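# Push the tommy bar through the clamp screw to its knob

## Task

Insert the tommy bar into the hole in the clamp's screw and slide it along until the knob at the end of its longer side comes to rest against the screw.

## Robot and tools

Robot: two arms, left_arm and right_arm, each with a two-finger gripper. Calibrated bases in the scene frame: left_arm at (+0.051, +0.270, 0) m, right_arm at (+0.040, -0.254, 0) m, both turned slightly about z. A camera stand is fixed behind them. Views come from cam_head_left and cam_head_right (672x504 each, given in that order).

Frames. The scene frame has its origin at table height midway between the nominal bases, +x out over the table, +y toward left_arm, +z up. Arm names do not match image sides. Reported end_effector_position (m) and end_effector_quat_wxyz are in the scene frame and may be off by a few cm. Offsets you command use the arm's own Hand target axes: gripper +z is the finger direction, y is the direction the fingers open and close. end_effector_position sits between the pads, about 1 cm short of the tips.

Row layout, shared by execute_actions and move: 14 numbers, each -1 to 1, always all 14 even if one arm is idle. Order: dx, dy, dz, rx, ry, rz, opening for left_arm, then the same seven for right_arm. The first six per arm are an offset (not a pose) from that arm's Hand target as it stood when the action or move began, along the Hand target's axes; 1.0 equals 0.6 m or 180 degrees, and rx, ry, rz form a single rotation vector. Every row counts from that same start, not from the prior row, so sending an offset again moves the arm further. The opening is absolute: +1 fully open (0.093 m), -1 closed. Six zeros means no new pose request for that arm, but its opening value is always a command, so repeat the current one to leave the fingers alone.

execute_actions: actions is a list of actions; each action is up to 15 rows, one per 1/30 s step, with a short table holding its last row through step 15. cameras picks views by name, ["all"] or []; default is all views only when actions is empty. An empty list also reveals the scene number and task. Results include step readings of end_effector_position.

move: target is one 14-number row or a list of up to 15 rows, every row offset from the same starting Hand targets. speed is path top speed in m/s (0.002 to 2.9, default 0.25; turning at twice that in rad/s), one value or one per target. blend in m rounds corners between list targets (0 means stop at each). opening_speed is finger rate per second on the -1..1 scale, at least 0.2. grip_force is a per-pad limit of about 10 to 50 N, one value or one per arm, and persists; low values close slowly. blocking=false returns after about 0.5 s while motion continues. Paths are straight, all finish together, last at most 10 s, and do not avoid obstacles or the other arm. Faster moves lag and stray more and strike harder; avoid paths passing near an arm's own base, which can whip the elbow. The result adds a move: line, e.g. done (at rest within 10 mm and 2 degrees), off_target, moving, held or fault, plus limits such as limits=paced (pose clipped) or limits=held (steps withheld).

wait: seconds from 0 to 3600; sends nothing new, lets a running move continue. stop: brakes a running move (braking needs room). zoom_image: camera is cam_head_left or cam_head_right, region is [x0, y0, x1, y1] pixels from the top-left, at most 504 by 504, on the newest image. finished_scene: scene is the current number 1 to 3; it is final, and after ending scene 1 make no further call in that reply.

Reading results. Hand target is your last commanded pose after clipping; the gripper often rests short of it, and the next execute_actions call re-requests it. Orientation is clipped per step to within 40 degrees of the measured one. Check position and tilt after each move and correct. grip_measured is motor position on the opening scale: pads meet near -0.94, and each mm of object width adds about 0.0208; it may read up to 0.02 high. To grip a rigid flat part firmly, send about 0.41 below its width reading, and keep sending that to hold; release with a value well above it. Joint positions end with gripper opening in m. Joint velocities may be omitted when all are within noise. Joint torques follow joint order, positive toward larger angles; the first three wrap at ±28 N m. Tool commands lists current commands.

Joint ranges (rad): waist -2.618 to 3.054, shoulder 0 to 3.142, elbow 0 to 3.142 (straight at 2.901), wrist pitch and yaw ±1.571, wrist roll ±2.094.

Avoid: dropping the bar or releasing it while moving, knocking anything off the table, hard impacts or strong pushes on fixed or heavy items, arms or grippers colliding or one closing on the other's fingers, strain on wrist camera cables. A blocked arm keeps pressing until commanded back past its gripper. Long stretched holds or pushes toward unreachable poses heat motors: MOTOR HOT appears at 75 °C, an OVER-TEMPERATURE FAULT at 90 °C folds and disables that arm, and at 100 °C it collapses. Scene time keeps running while you think.

Each tool is called as name(argument=value, ...) on one line, values as JSON.

## Session

execute_actions(actions=[])

Scene clock: 0.00 s.
left_arm: end_effector_position=(+0.4125, +0.2806, +0.1281) grip_measured=+1.000 end_effector_quat_wxyz=(+0.674, -0.050, +0.736, +0.036) | right_arm: end_effector_position=(+0.3976, -0.2360, +0.1115) grip_measured=+1.000 end_effector_quat_wxyz=(+0.648, +0.022, +0.761, -0.013)
Joint positions: left_arm=[-0.069 1.54 0.177 1.272 -0.17 -0.031 0.093] | right_arm=[0.075 1.535 0.173 1.2 0.179 0.039 0.093]
Joint velocities: within noise
Joint torques (N m): no reading
Heat: left arm: 36 °C; right arm: 33 °C.
Hand target: left_arm +0.4145, +0.2805, +0.1349; +0.682, -0.051, +0.729, +0.035 | right_arm +0.4001, -0.2357, +0.1186; +0.657, +0.023, +0.753, -0.011
Tool commands: left_gripper/opening=+1.0 right_gripper/opening=+1.0

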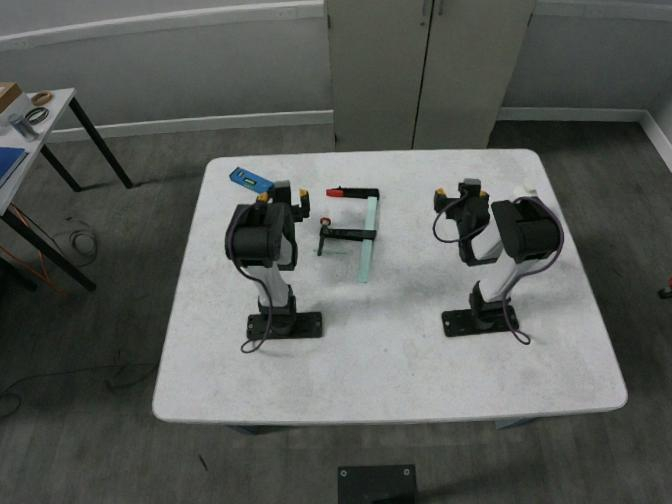

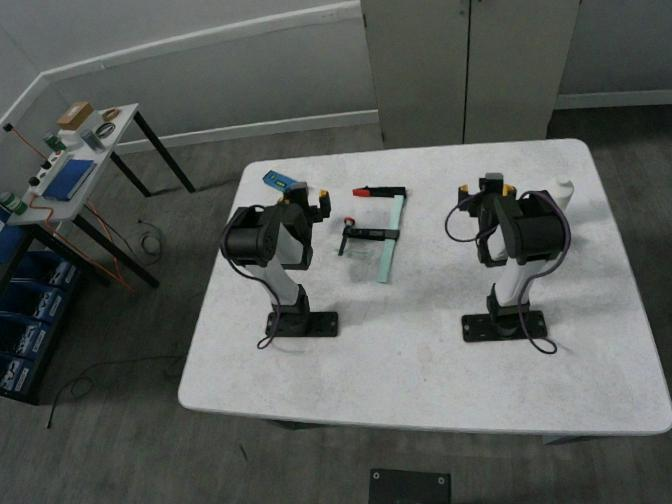

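zoom_image(camera="cam_head_left", region=[300, 170, 400, 290])

zoom_image(camera="cam_head_right", region=[320, 170, 420, 290])

zoom_image(camera="cam_head_left", region=[308, 205, 358, 265])

zoom_image(camera="cam_head_right", region=[325, 205, 375, 265])

Scaled by 4.200 from the camera's image (finer frame: 960x720).

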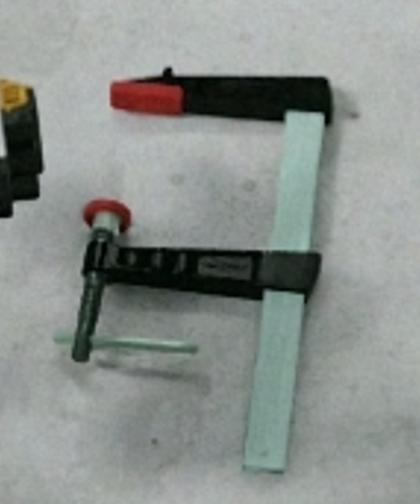

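Scaled by 4.200 from the camera's image (finer frame: 960x720).

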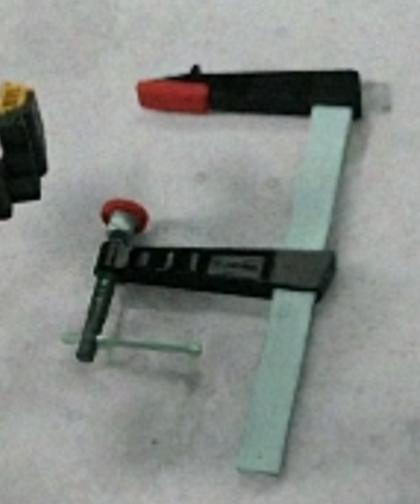

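Scaled by 8.400 from the camera's image (finer frame: 960x720).

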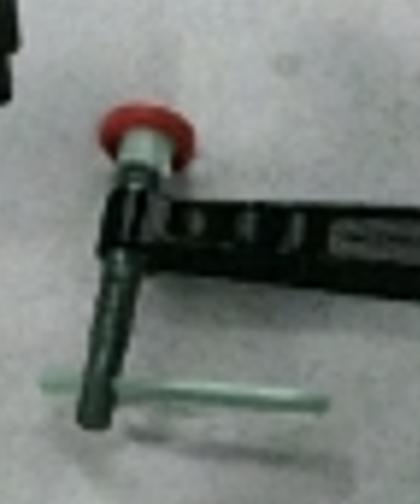

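Scaled by 8.400 from the camera's image (finer frame: 960x720).

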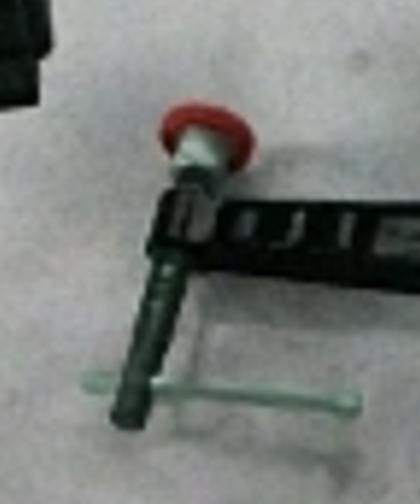

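move(target=[0,0,0,0,0,0,1,0.005,0.432,-0.253,-0.0076,0.456,-0.016,-1], cameras=["all"])

zoom_image(camera="cam_head_left", region=[290, 170, 410, 290])

zoom_image(camera="cam_head_right", region=[310, 170, 430, 290])

Scene clock: 5.27 s.
left_arm: end_effector_position=(+0.4125, +0.2806, +0.1281) grip_measured=+1.000 end_effector_quat_wxyz=(+0.674, -0.050, +0.736, +0.036) | right_arm: end_effector_position=(+0.2637, +0.0243, +0.1363) grip_measured=-0.974 end_effector_quat_wxyz=(+0.007, -0.004, +1.000, -0.007)
Joint positions: left_arm=[-0.069 1.54 0.177 1.272 -0.17 -0.031 0.093] | right_arm=[0.844 1.9 1.721 -1.394 0.019 0.894 0]
Joint torques (N m): left_arm=[-0.03 -4.29 4.66 2.59 -0.03 0.04] | right_arm=[0.87 -7.9 8.4 0.11 -0.02 0.08]
Heat: left arm: 38 °C; right arm: 33 °C.
Hand target: left_arm +0.4145, +0.2805, +0.1349; +0.682, -0.051, +0.729, +0.035 | right_arm +0.2624, +0.0304, +0.1396; +0.001, +0.001, +1.000, +0.000
Off the commanded pose: left_arm 0.007 m, 1 deg | right_arm 0.007 m, 1 deg.
move: done

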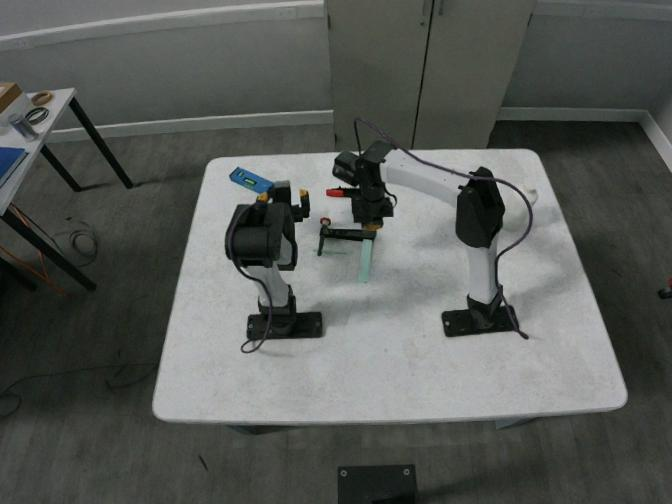

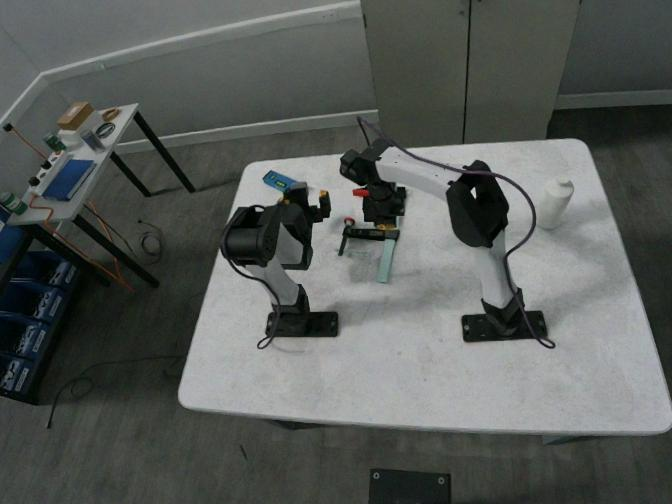

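Scaled by 4.200 from the camera's image (finer frame: 960x720).

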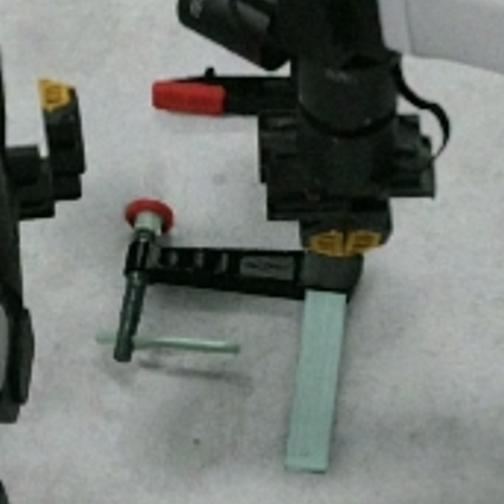

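Scaled by 4.200 from the camera's image (finer frame: 960x720).

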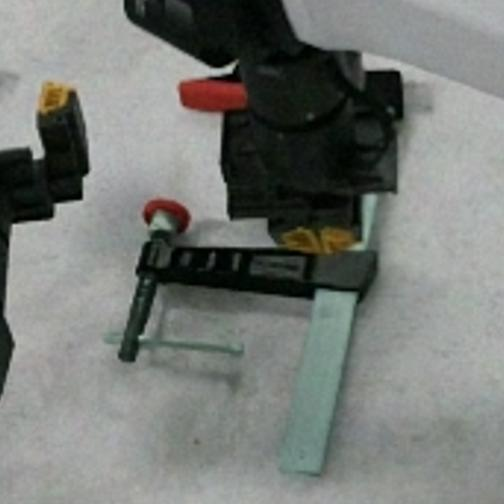

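move(target=[-0.043,0.332,-0.073,-0.19,0,0,1,0.022,0.081,0.078,0,0,-0.5,-1], cameras=["all"])

zoom_image(camera="cam_head_left", region=[290, 170, 410, 290])

zoom_image(camera="cam_head_right", region=[310, 170, 430, 290])

Scene clock: 9.83 s.
left_arm: end_effector_position=(+0.3459, +0.4659, +0.1496) grip_measured=+1.000 end_effector_quat_wxyz=(+0.632, -0.246, +0.696, +0.235) | right_arm: end_effector_position=(+0.2471, +0.0659, +0.0905) grip_measured=-0.974 end_effector_quat_wxyz=(+0.014, +0.699, -0.714, +0.012)
Joint positions: left_arm=[0.471 1.337 0.19 1.054 -0.203 -0.003 0.093] | right_arm=[0.946 2.03 1.721 -1.295 0.018 -0.546 0]
Joint torques (N m): left_arm=[0.66 -3.06 7.3 2.42 -0.21 0.14] | right_arm=[0.99 -8.85 8.42 0.34 -0.08 -0.21]
Heat: left arm: 39 °C; right arm: 34 °C.
Hand target: left_arm +0.3485, +0.4736, +0.1598; +0.637, -0.249, +0.687, +0.248 | right_arm +0.2493, +0.0790, +0.0928; -0.001, +0.707, -0.707, +0.001
Off the commanded pose: left_arm 0.013 m, 2 deg | right_arm 0.013 m, 2 deg.
move: off_target (left_arm, right_arm)

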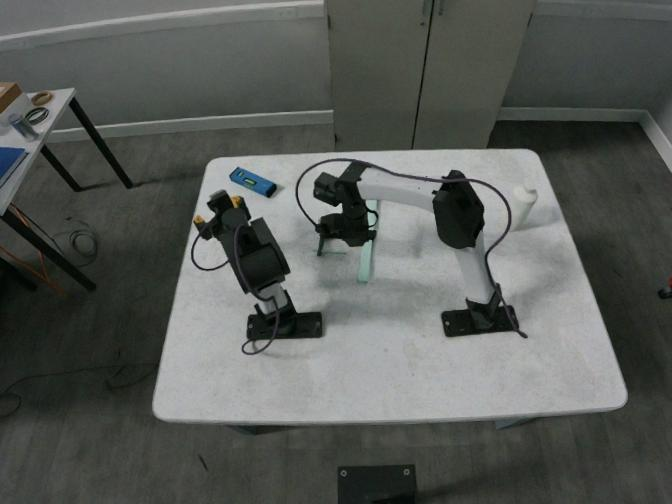

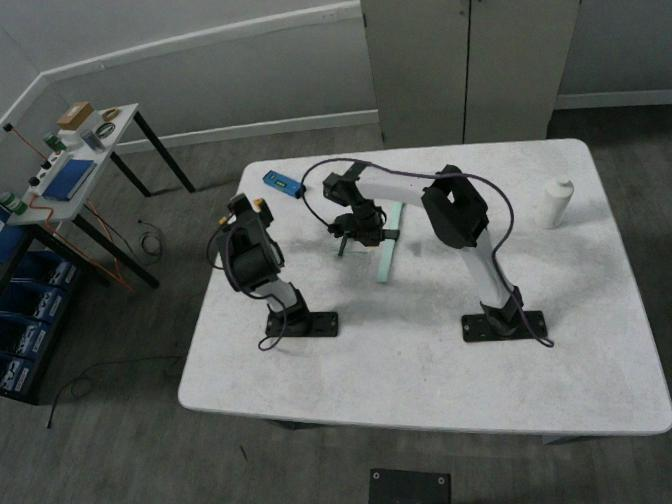

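Scaled by 4.200 from the camera's image (finer frame: 960x720).

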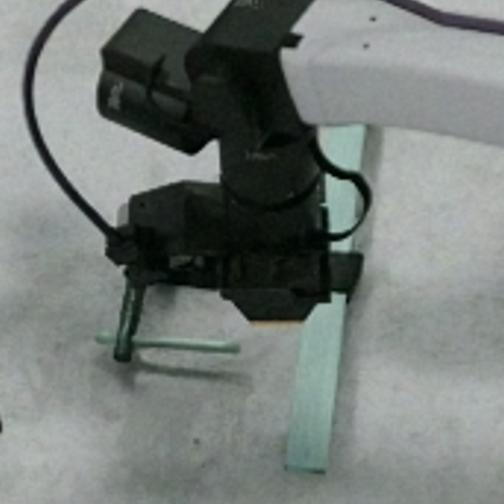

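Scaled by 4.200 from the camera's image (finer frame: 960x720).

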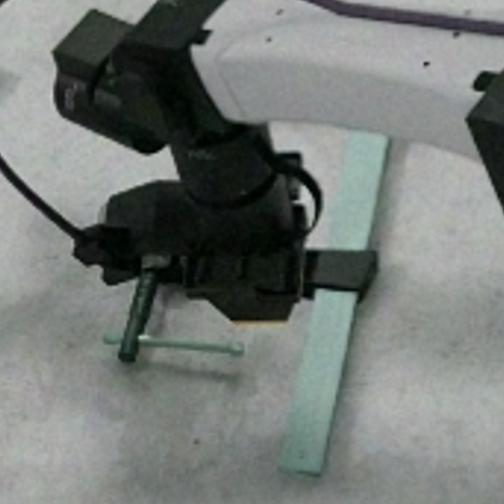

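move(target=[0,0,0,0,0,0,1,-0.005,-0.005,0.067,0,0,0,-1], speed=0.08, cameras=["all"])

zoom_image(camera="cam_head_left", region=[305, 220, 375, 290])

zoom_image(camera="cam_head_right", region=[325, 220, 395, 290])

Scene clock: 11.73 s.
left_arm: end_effector_position=(+0.3459, +0.4659, +0.1496) grip_measured=+1.000 end_effector_quat_wxyz=(+0.632, -0.246, +0.696, +0.235) | right_arm: end_effector_position=(+0.2546, +0.0777, +0.0582) grip_measured=-0.974 end_effector_quat_wxyz=(-0.001, +0.701, -0.714, +0.009)
Joint positions: left_arm=[0.471 1.337 0.19 1.054 -0.203 -0.003 0.093] | right_arm=[0.946 2.072 1.654 -1.155 0.018 -0.549 0]
Joint torques (N m): left_arm=[0.66 -3.06 7.3 2.42 -0.21 0.13] | right_arm=[0.73 -9.37 5.07 0.44 -0.09 -0.18]
Heat: left arm: 40 °C; right arm: 34 °C.
Hand target: left_arm +0.3485, +0.4736, +0.1598; +0.637, -0.249, +0.687, +0.248 | right_arm +0.2525, +0.0820, +0.0527; -0.001, +0.707, -0.707, +0.001
Off the commanded pose: left_arm 0.013 m, 2 deg | right_arm 0.007 m, 1 deg.
move: done

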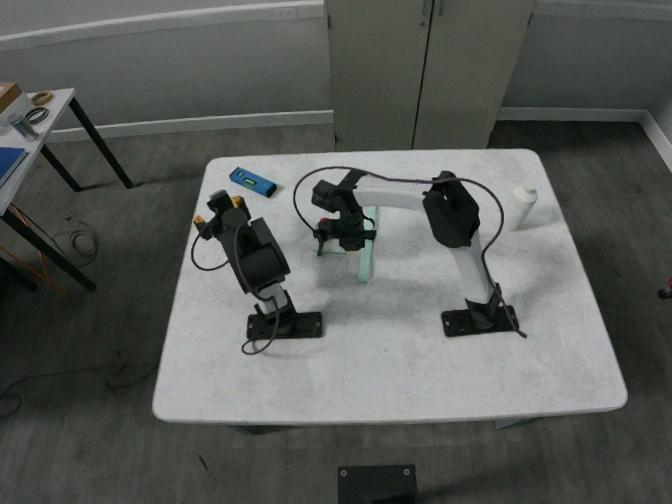

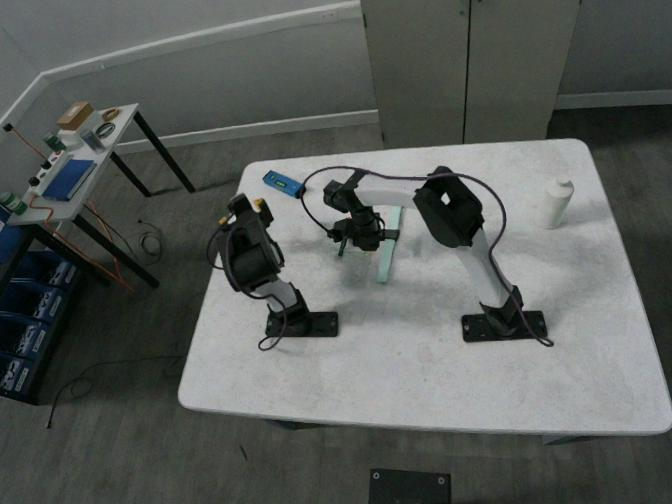

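Scaled by 7.200 from the camera's image (finer frame: 960x720).

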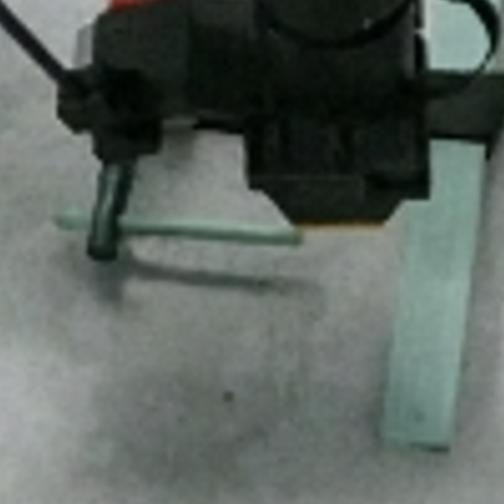

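Scaled by 7.200 from the camera's image (finer frame: 960x720).

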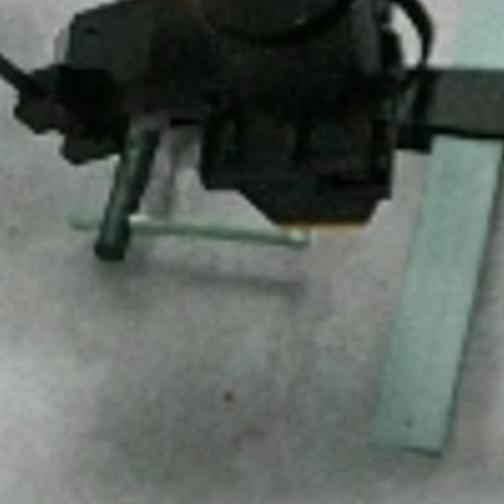

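move(target=[0,0,0,0,0,0,1,0.02,0.005,0.045,0,0,0,-1], speed=0.05, cameras=["all"])

zoom_image(camera="cam_head_left", region=[305, 220, 375, 290])

zoom_image(camera="cam_head_right", region=[325, 220, 395, 290])

Scene clock: 13.43 s.
left_arm: end_effector_position=(+0.3459, +0.4659, +0.1496) grip_measured=+1.000 end_effector_quat_wxyz=(+0.632, -0.246, +0.696, +0.235) | right_arm: end_effector_position=(+0.2482, +0.0677, +0.0253) grip_measured=-0.974 end_effector_quat_wxyz=(+0.006, +0.704, -0.710, +0.011)
Joint positions: left_arm=[0.471 1.337 0.19 1.054 -0.203 -0.003 0.093] | right_arm=[0.946 2.072 1.52 -1.036 0.018 -0.559 0]
Joint torques (N m): left_arm=[0.66 -3.06 7.28 2.42 -0.21 0.14] | right_arm=[-0.16 -10.86 4.83 0.38 -0.08 -0.18]
Heat: left arm: 40 °C; right arm: 35 °C.
Hand target: left_arm +0.3485, +0.4736, +0.1598; +0.637, -0.249, +0.687, +0.248 | right_arm +0.2496, +0.0701, +0.0257; -0.001, +0.707, -0.708, +0.001
Off the commanded pose: left_arm 0.013 m, 2 deg | right_arm 0.003 m, 1 deg.
move: done

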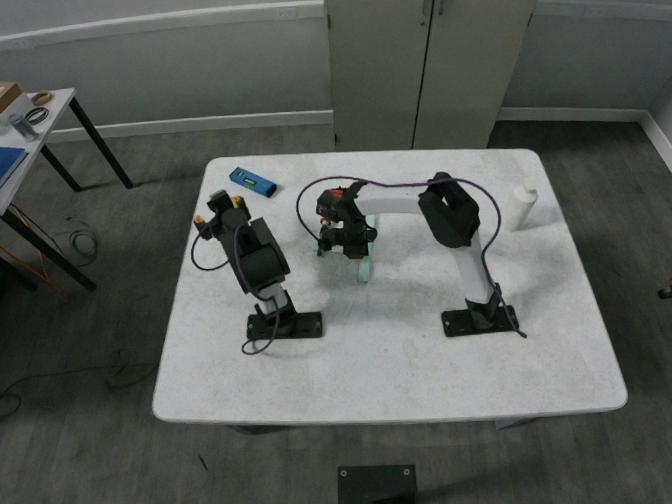

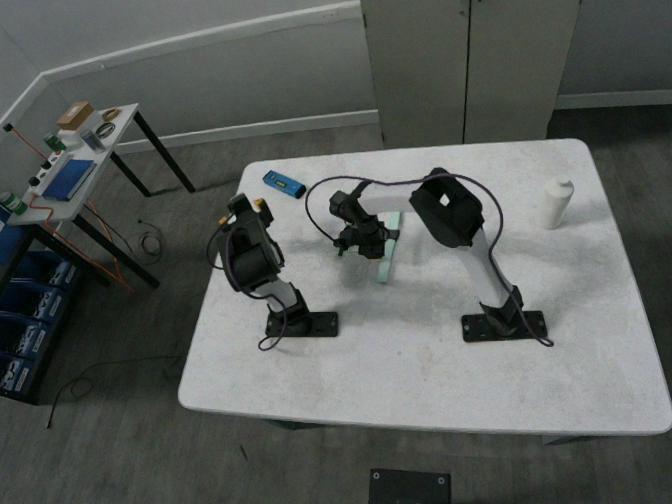

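Scaled by 7.200 from the camera's image (finer frame: 960x720).

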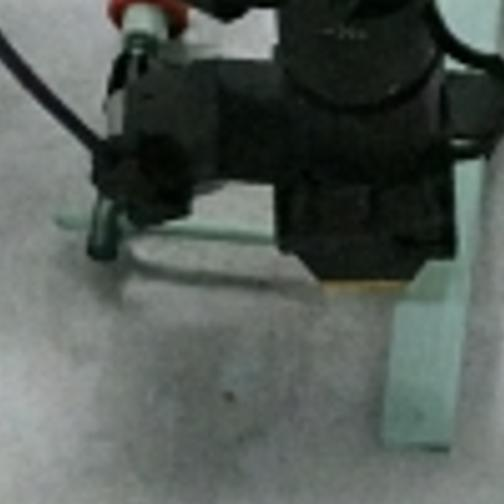

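Scaled by 7.200 from the camera's image (finer frame: 960x720).

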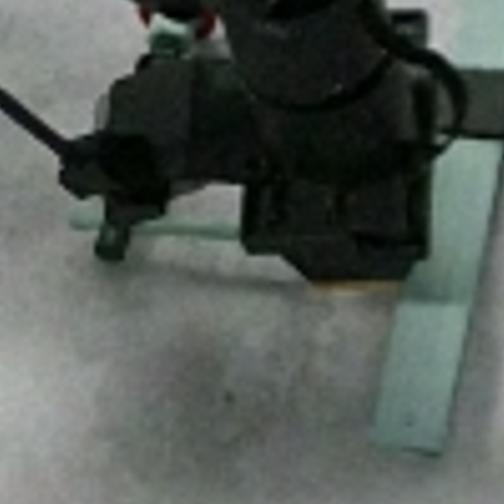

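move(target=[0,0,0,0,0,0,1,-0.002,0,0.022,0,0,0,-1], speed=0.04, cameras=["all"])

zoom_image(camera="cam_head_left", region=[305, 220, 375, 290])

zoom_image(camera="cam_head_right", region=[325, 220, 395, 290])

Scene clock: 14.57 s.
left_arm: end_effector_position=(+0.3459, +0.4659, +0.1496) grip_measured=+1.000 end_effector_quat_wxyz=(+0.632, -0.246, +0.696, +0.235) | right_arm: end_effector_position=(+0.2496, +0.0698, +0.0192) grip_measured=-0.974 end_effector_quat_wxyz=(-0.003, +0.704, -0.710, +0.008)
Joint positions: left_arm=[0.471 1.337 0.19 1.054 -0.203 -0.003 0.093] | right_arm=[0.946 2.072 1.495 -0.992 0.018 -0.559 0]
Joint torques (N m): left_arm=[0.66 -3.07 7.3 2.42 -0.21 0.14] | right_arm=[-0.02 -9.05 4.82 0.32 -0.08 -0.16]
Heat: left arm: 41 °C; right arm: 35 °C.
Hand target: left_arm +0.3485, +0.4736, +0.1598; +0.637, -0.249, +0.687, +0.248 | right_arm +0.2495, +0.0712, +0.0125; -0.001, +0.707, -0.708, +0.001
Off the commanded pose: left_arm 0.013 m, 2 deg | right_arm 0.007 m, 1 deg.
move: done

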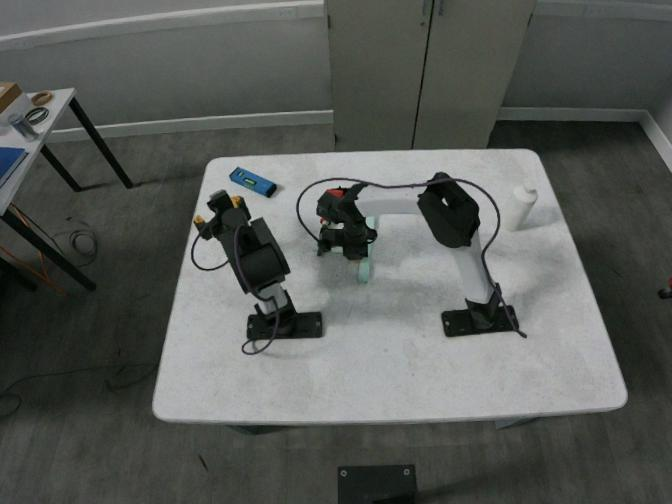

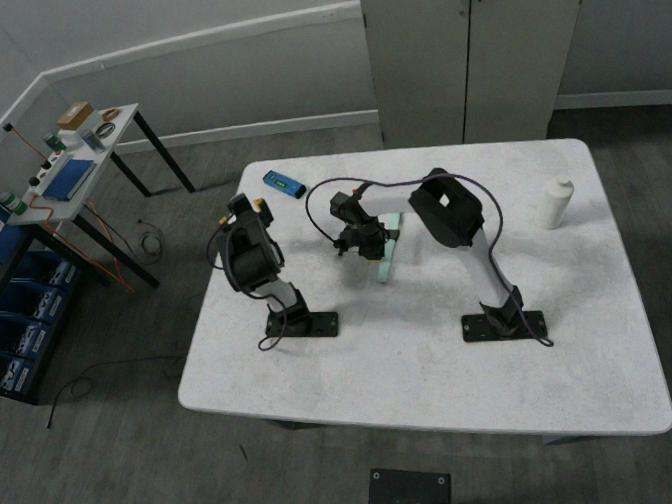

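Scaled by 7.200 from the camera's image (finer frame: 960x720).

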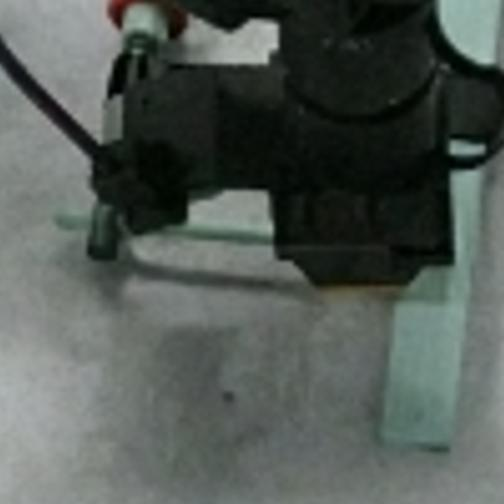

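Scaled by 7.200 from the camera's image (finer frame: 960x720).

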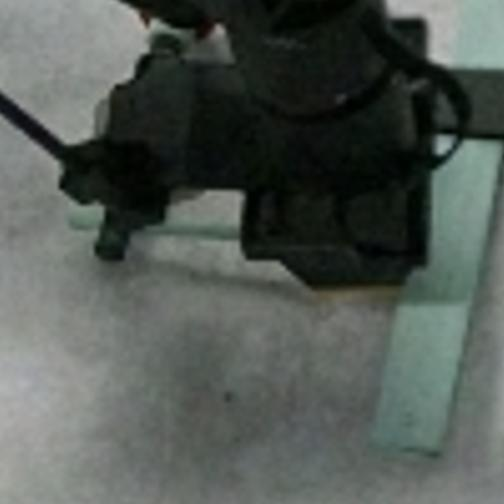

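move(target=[0,0,0,0,0,0,1,-0.055,0,-0.005,0,0,0,-1], speed=0.05, cameras=["all"])

zoom_image(camera="cam_head_left", region=[305, 220, 375, 290])

zoom_image(camera="cam_head_right", region=[325, 220, 395, 290])

Scene clock: 15.87 s.
left_arm: end_effector_position=(+0.3459, +0.4659, +0.1496) grip_measured=+1.000 end_effector_quat_wxyz=(+0.632, -0.246, +0.696, +0.235) | right_arm: end_effector_position=(+0.2514, +0.0973, +0.0142) grip_measured=-0.974 end_effector_quat_wxyz=(-0.002, +0.709, -0.705, +0.009)
Joint positions: left_arm=[0.471 1.337 0.19 1.054 -0.203 -0.003 0.093] | right_arm=[0.978 2.17 1.628 -1.03 0.018 -0.541 0]
Joint torques (N m): left_arm=[0.66 -3.07 7.28 2.42 -0.21 0.14] | right_arm=[0.92 -9.63 8.21 0.09 -0.08 0.06]
Heat: left arm: 41 °C; right arm: 35 °C.
Hand target: left_arm +0.3485, +0.4736, +0.1598; +0.637, -0.249, +0.687, +0.248 | right_arm +0.2495, +0.1042, +0.0155; -0.001, +0.707, -0.707, +0.001
Off the commanded pose: left_arm 0.013 m, 2 deg | right_arm 0.007 m, 1 deg.
move: done

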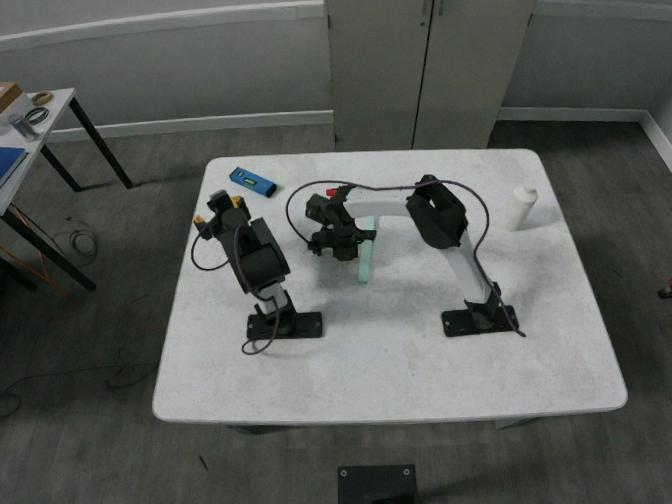

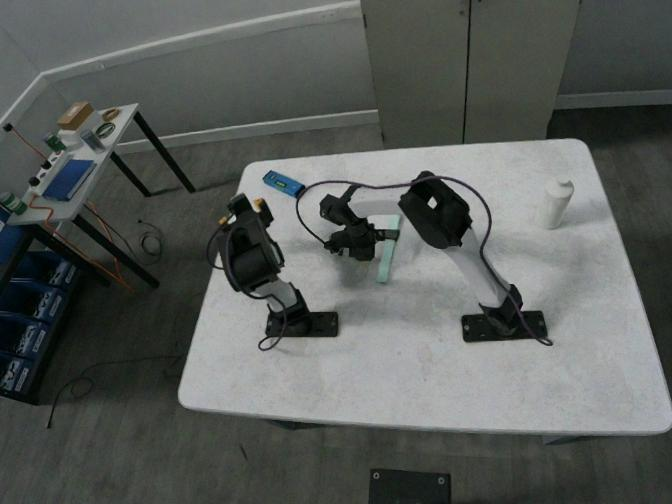

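Scaled by 7.200 from the camera's image (finer frame: 960x720).

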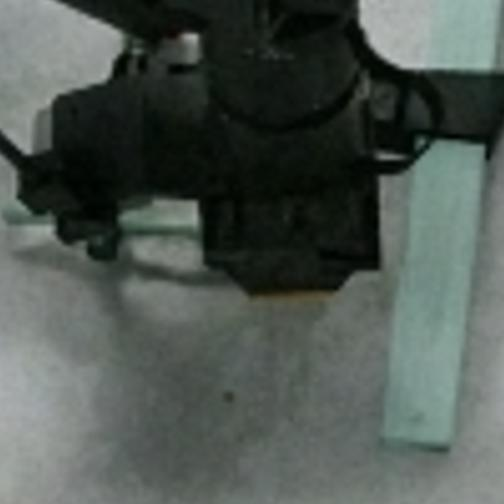

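Scaled by 7.200 from the camera's image (finer frame: 960x720).

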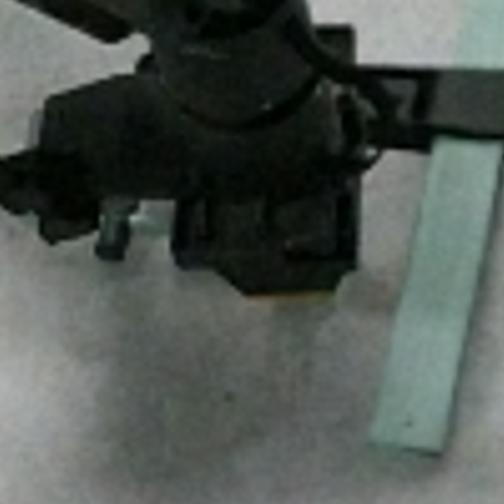

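move(target=[[0,0,0,0,0,0,1,0.017,0,-0.008,0,0,0.5,-1],[0,0,0,0,0,0,1,-0.042,0,-0.008,0,0,0.5,-1]], speed=[0.2,0.06], cameras=["all"])

zoom_image(camera="cam_head_left", region=[295, 220, 365, 290])

zoom_image(camera="cam_head_right", region=[315, 220, 385, 290])

Scene clock: 21.97 s.
left_arm: end_effector_position=(+0.3459, +0.4659, +0.1496) grip_measured=+1.000 end_effector_quat_wxyz=(+0.632, -0.246, +0.696, +0.235) | right_arm: end_effector_position=(+0.2511, +0.1234, +0.0192) grip_measured=-0.974 end_effector_quat_wxyz=(+0.005, -0.004, +1.000, -0.003)
Joint positions: left_arm=[0.471 1.337 0.19 1.054 -0.203 -0.003 0.093] | right_arm=[1.008 2.252 1.785 -1.103 0.012 1.057 0]
Joint torques (N m): left_arm=[0.66 -3.06 7.28 2.42 -0.21 0.14] | right_arm=[0.8 -10.28 8.25 0.12 0.06 0.09]
Heat: left arm: 42 °C; right arm: 37 °C.
Hand target: left_arm +0.3485, +0.4736, +0.1598; +0.637, -0.249, +0.687, +0.248 | right_arm +0.2496, +0.1295, +0.0203; +0.001, +0.001, +1.000, +0.000
Off the commanded pose: left_arm 0.013 m, 2 deg | right_arm 0.006 m, 1 deg.
move: done

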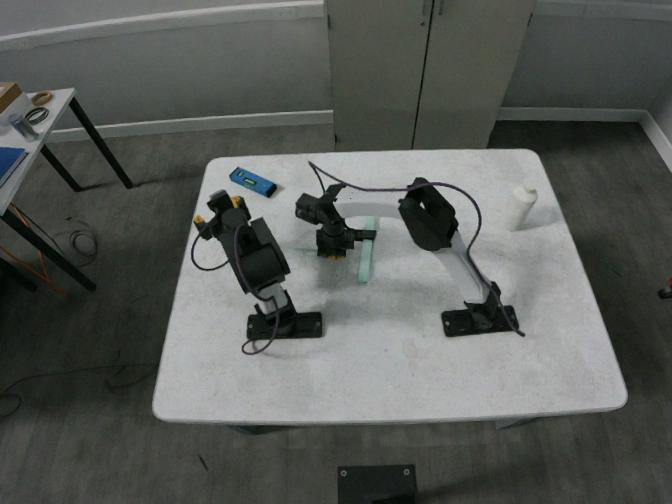

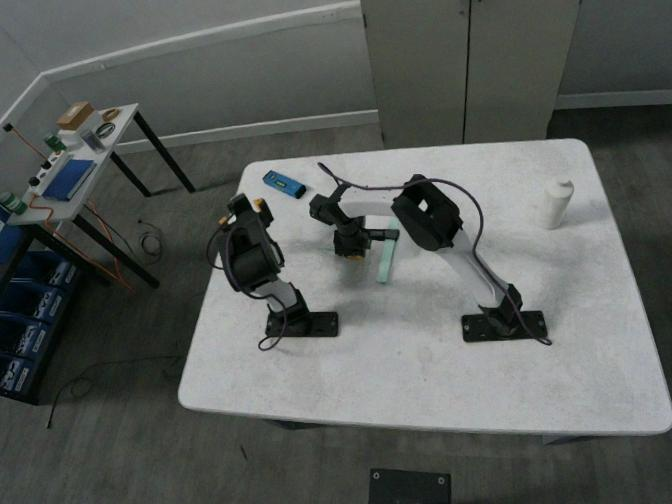

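Scaled by 7.200 from the camera's image (finer frame: 960x720).

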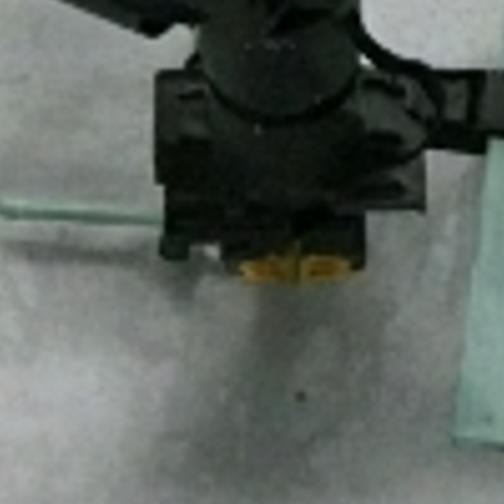

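Scaled by 7.200 from the camera's image (finer frame: 960x720).

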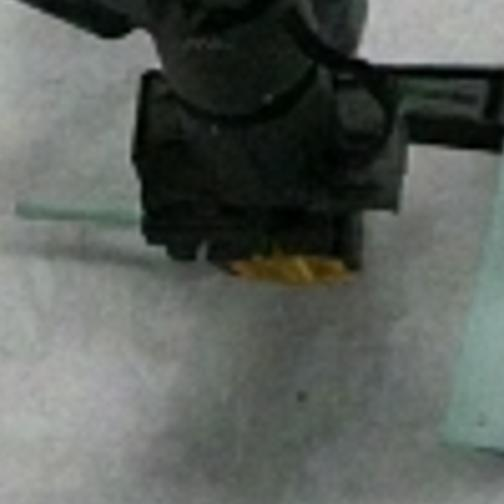

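move(target=[0,0,0,0,0,0,1,0,0.022,0,0,0,0,-1], speed=0.04, cameras=["all"])

zoom_image(camera="cam_head_left", region=[285, 210, 365, 290])

zoom_image(camera="cam_head_right", region=[305, 210, 385, 290])

Scene clock: 23.10 s.
left_arm: end_effector_position=(+0.3459, +0.4659, +0.1496) grip_measured=+1.000 end_effector_quat_wxyz=(+0.632, -0.246, +0.696, +0.235) | right_arm: end_effector_position=(+0.2521, +0.1355, +0.0199) grip_measured=-0.974 end_effector_quat_wxyz=(+0.005, -0.003, +1.000, -0.004)
Joint positions: left_arm=[0.471 1.337 0.19 1.054 -0.203 -0.003 0.093] | right_arm=[1.019 2.301 1.87 -1.142 0.012 1.071 0]
Joint torques (N m): left_arm=[0.68 -3.07 7.28 2.42 -0.21 0.13] | right_arm=[1.18 -10.5 8.32 0.2 0.06 0.09]
Heat: left arm: 42 °C; right arm: 37 °C.
Hand target: left_arm +0.3485, +0.4736, +0.1598; +0.637, -0.249, +0.687, +0.248 | right_arm +0.2495, +0.1427, +0.0202; +0.001, +0.000, +1.000, +0.000
Off the commanded pose: left_arm 0.013 m, 2 deg | right_arm 0.008 m, 1 deg.
move: done

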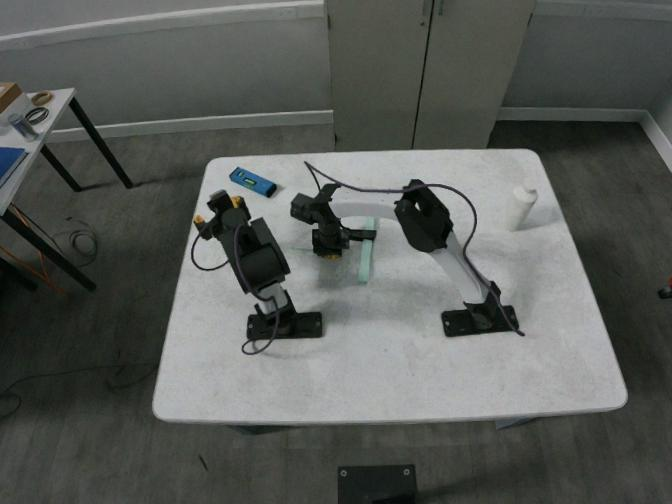

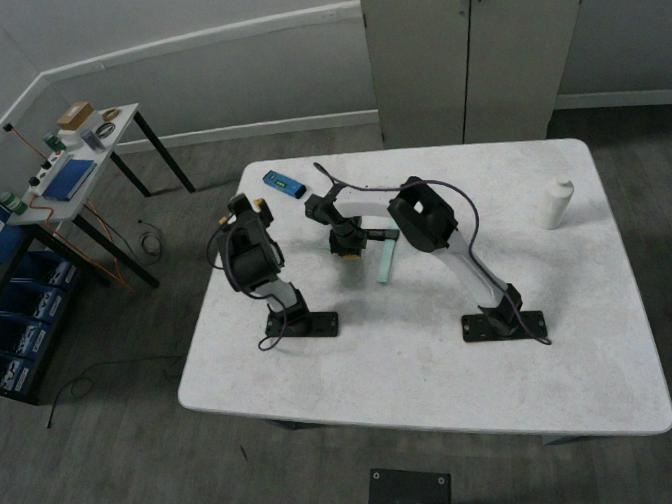

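Scaled by 6.300 from the camera's image (finer frame: 960x720).

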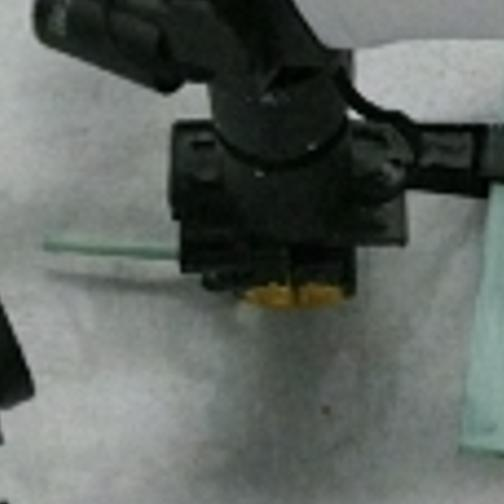

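Scaled by 6.300 from the camera's image (finer frame: 960x720).

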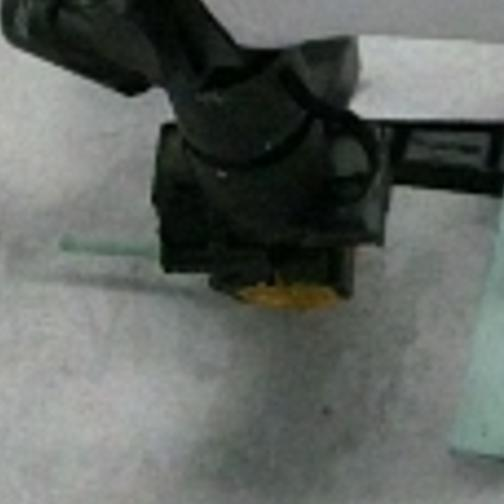

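move(target=[0,0,0,0,0,0,1,0,0.011,0,0,0,0,-1], speed=0.03, cameras=["all"])

zoom_image(camera="cam_head_left", region=[285, 210, 365, 290])

Scene clock: 24.00 s.
left_arm: end_effector_position=(+0.3459, +0.4659, +0.1496) grip_measured=+1.000 end_effector_quat_wxyz=(+0.632, -0.246, +0.696, +0.235) | right_arm: end_effector_position=(+0.2518, +0.1371, +0.0211) grip_measured=-0.974 end_effector_quat_wxyz=(+0.001, +0.000, +1.000, -0.012)
Joint positions: left_arm=[0.471 1.337 0.19 1.054 -0.203 -0.003 0.093] | right_arm=[1.021 2.324 1.914 -1.181 0.012 1.079 0]
Joint torques (N m): left_arm=[0.66 -3.07 7.3 2.42 -0.21 0.13] | right_arm=[1.58 -10.44 8.27 0.3 0.06 0.11]
Heat: left arm: 42 °C; right arm: 38 °C.
Hand target: left_arm +0.3485, +0.4736, +0.1598; +0.637, -0.249, +0.687, +0.248 | right_arm +0.2496, +0.1493, +0.0203; +0.001, +0.000, +1.000, +0.000
Off the commanded pose: left_arm 0.013 m, 2 deg | right_arm 0.012 m, 1 deg.
move: off_target (right_arm)

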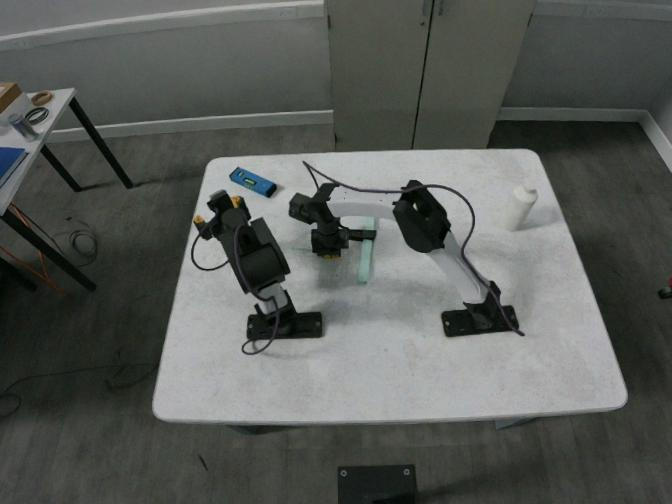

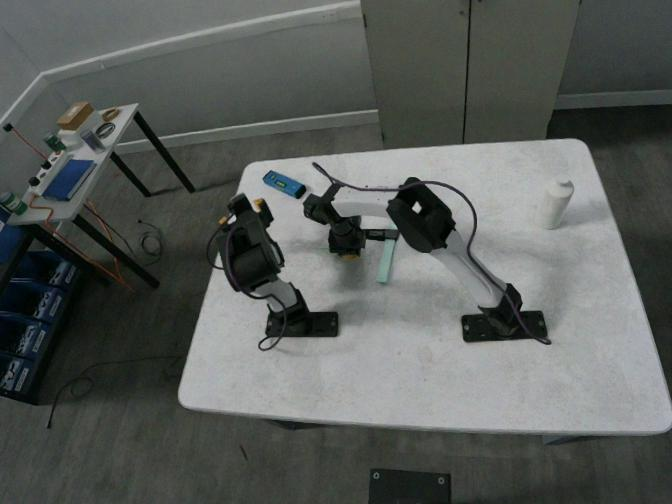

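Scaled by 6.300 from the camera's image (finer frame: 960x720).

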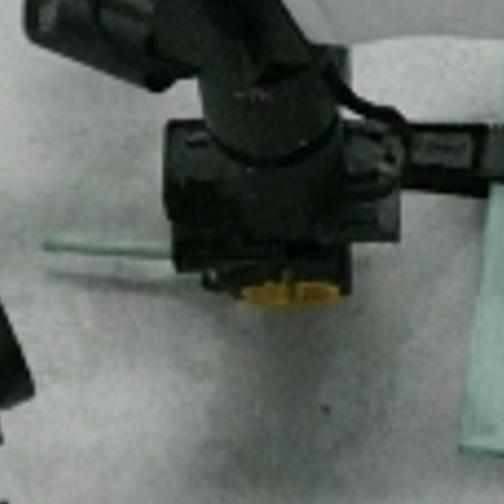

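move(target=[[0,0,0,0,0,0,1,0,-0.06,0,0,0,0,-1],[0,0,0,0,0,0,1,0,-0.08,-0.15,0,0,0,-1],[0,0,0,0,0,0,1,0,-0.35,-0.15,0,0,0,-1]], blend=[0.01,0.03,0], cameras=["all"])

zoom_image(camera="cam_head_left", region=[285, 215, 345, 275])

zoom_image(camera="cam_head_right", region=[310, 215, 370, 275])

Scene clock: 26.27 s.
left_arm: end_effector_position=(+0.3459, +0.4659, +0.1496) grip_measured=+1.000 end_effector_quat_wxyz=(+0.632, -0.246, +0.696, +0.235) | right_arm: end_effector_position=(+0.2470, -0.0619, +0.1063) grip_measured=-0.974 end_effector_quat_wxyz=(-0.007, +0.002, +1.000, -0.015)
Joint positions: left_arm=[0.471 1.337 0.19 1.054 -0.203 -0.003 0.093] | right_arm=[0.697 1.643 1.291 -1.251 0.012 0.759 0]
Joint torques (N m): left_arm=[0.66 -3.06 7.28 2.42 -0.21 0.13] | right_arm=[-0.36 -8.8 5.01 0.32 0.05 -0.14]
Heat: left arm: 43 °C; right arm: 38 °C.
Hand target: left_arm +0.3485, +0.4736, +0.1598; +0.637, -0.249, +0.687, +0.248 | right_arm +0.2492, -0.0607, +0.1102; +0.001, +0.001, +1.000, +0.000
Off the commanded pose: left_arm 0.013 m, 2 deg | right_arm 0.005 m, 2 deg.
move: done

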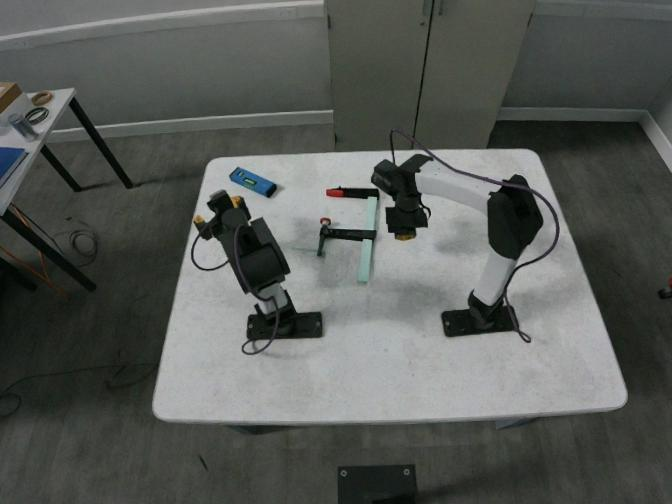

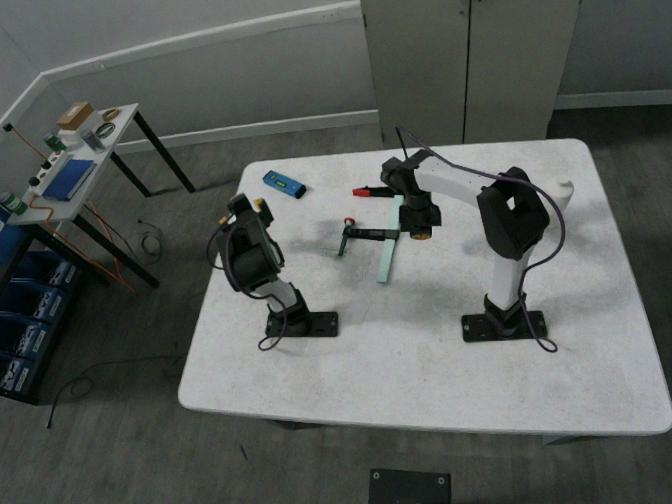

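Scaled by 8.400 from the camera's image (finer frame: 960x720).

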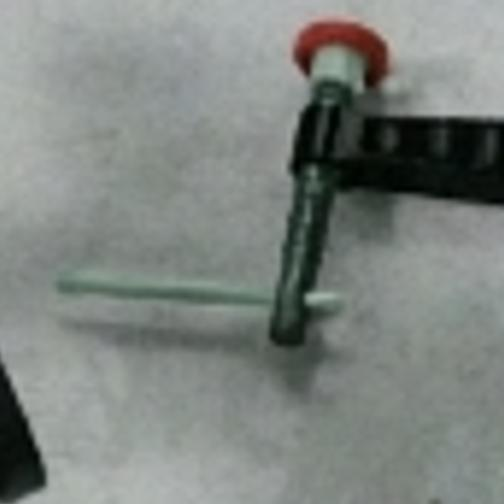

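Scaled by 8.400 from the camera's image (finer frame: 960x720).

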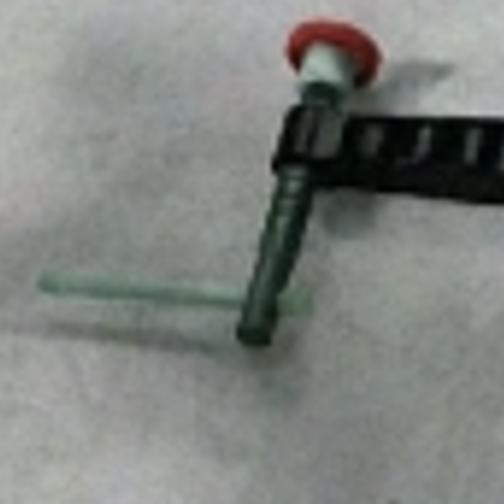

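zoom_image(camera="cam_head_left", region=[313, 242, 333, 262])

zoom_image(camera="cam_head_right", region=[334, 242, 354, 262])

zoom_image(camera="cam_head_left", region=[285, 238, 305, 258])

Scaled by 25.200 from the camera's image (finer frame: 960x720).

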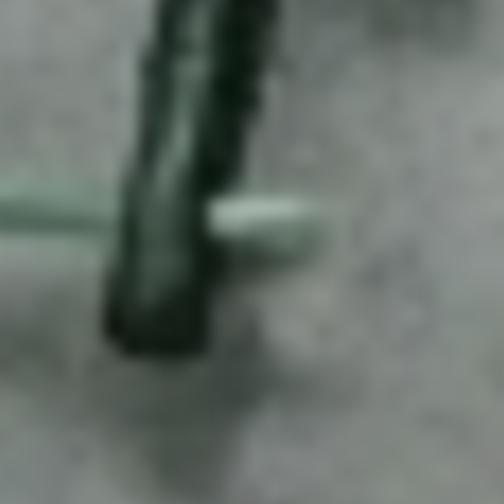

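Scaled by 25.200 from the camera's image (finer frame: 960x720).

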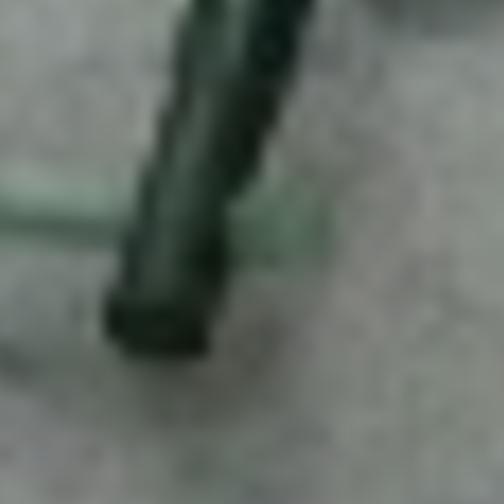

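Scaled by 25.200 from the camera's image (finer frame: 960x720).

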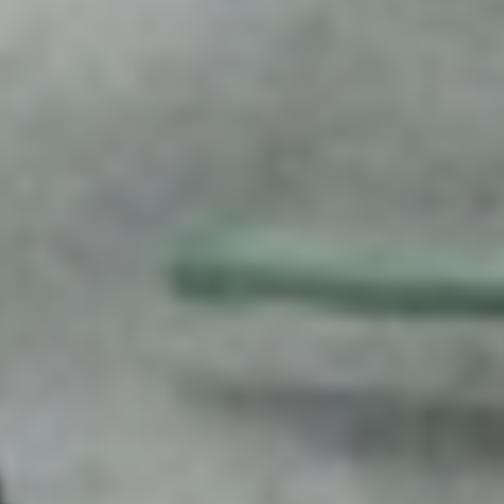

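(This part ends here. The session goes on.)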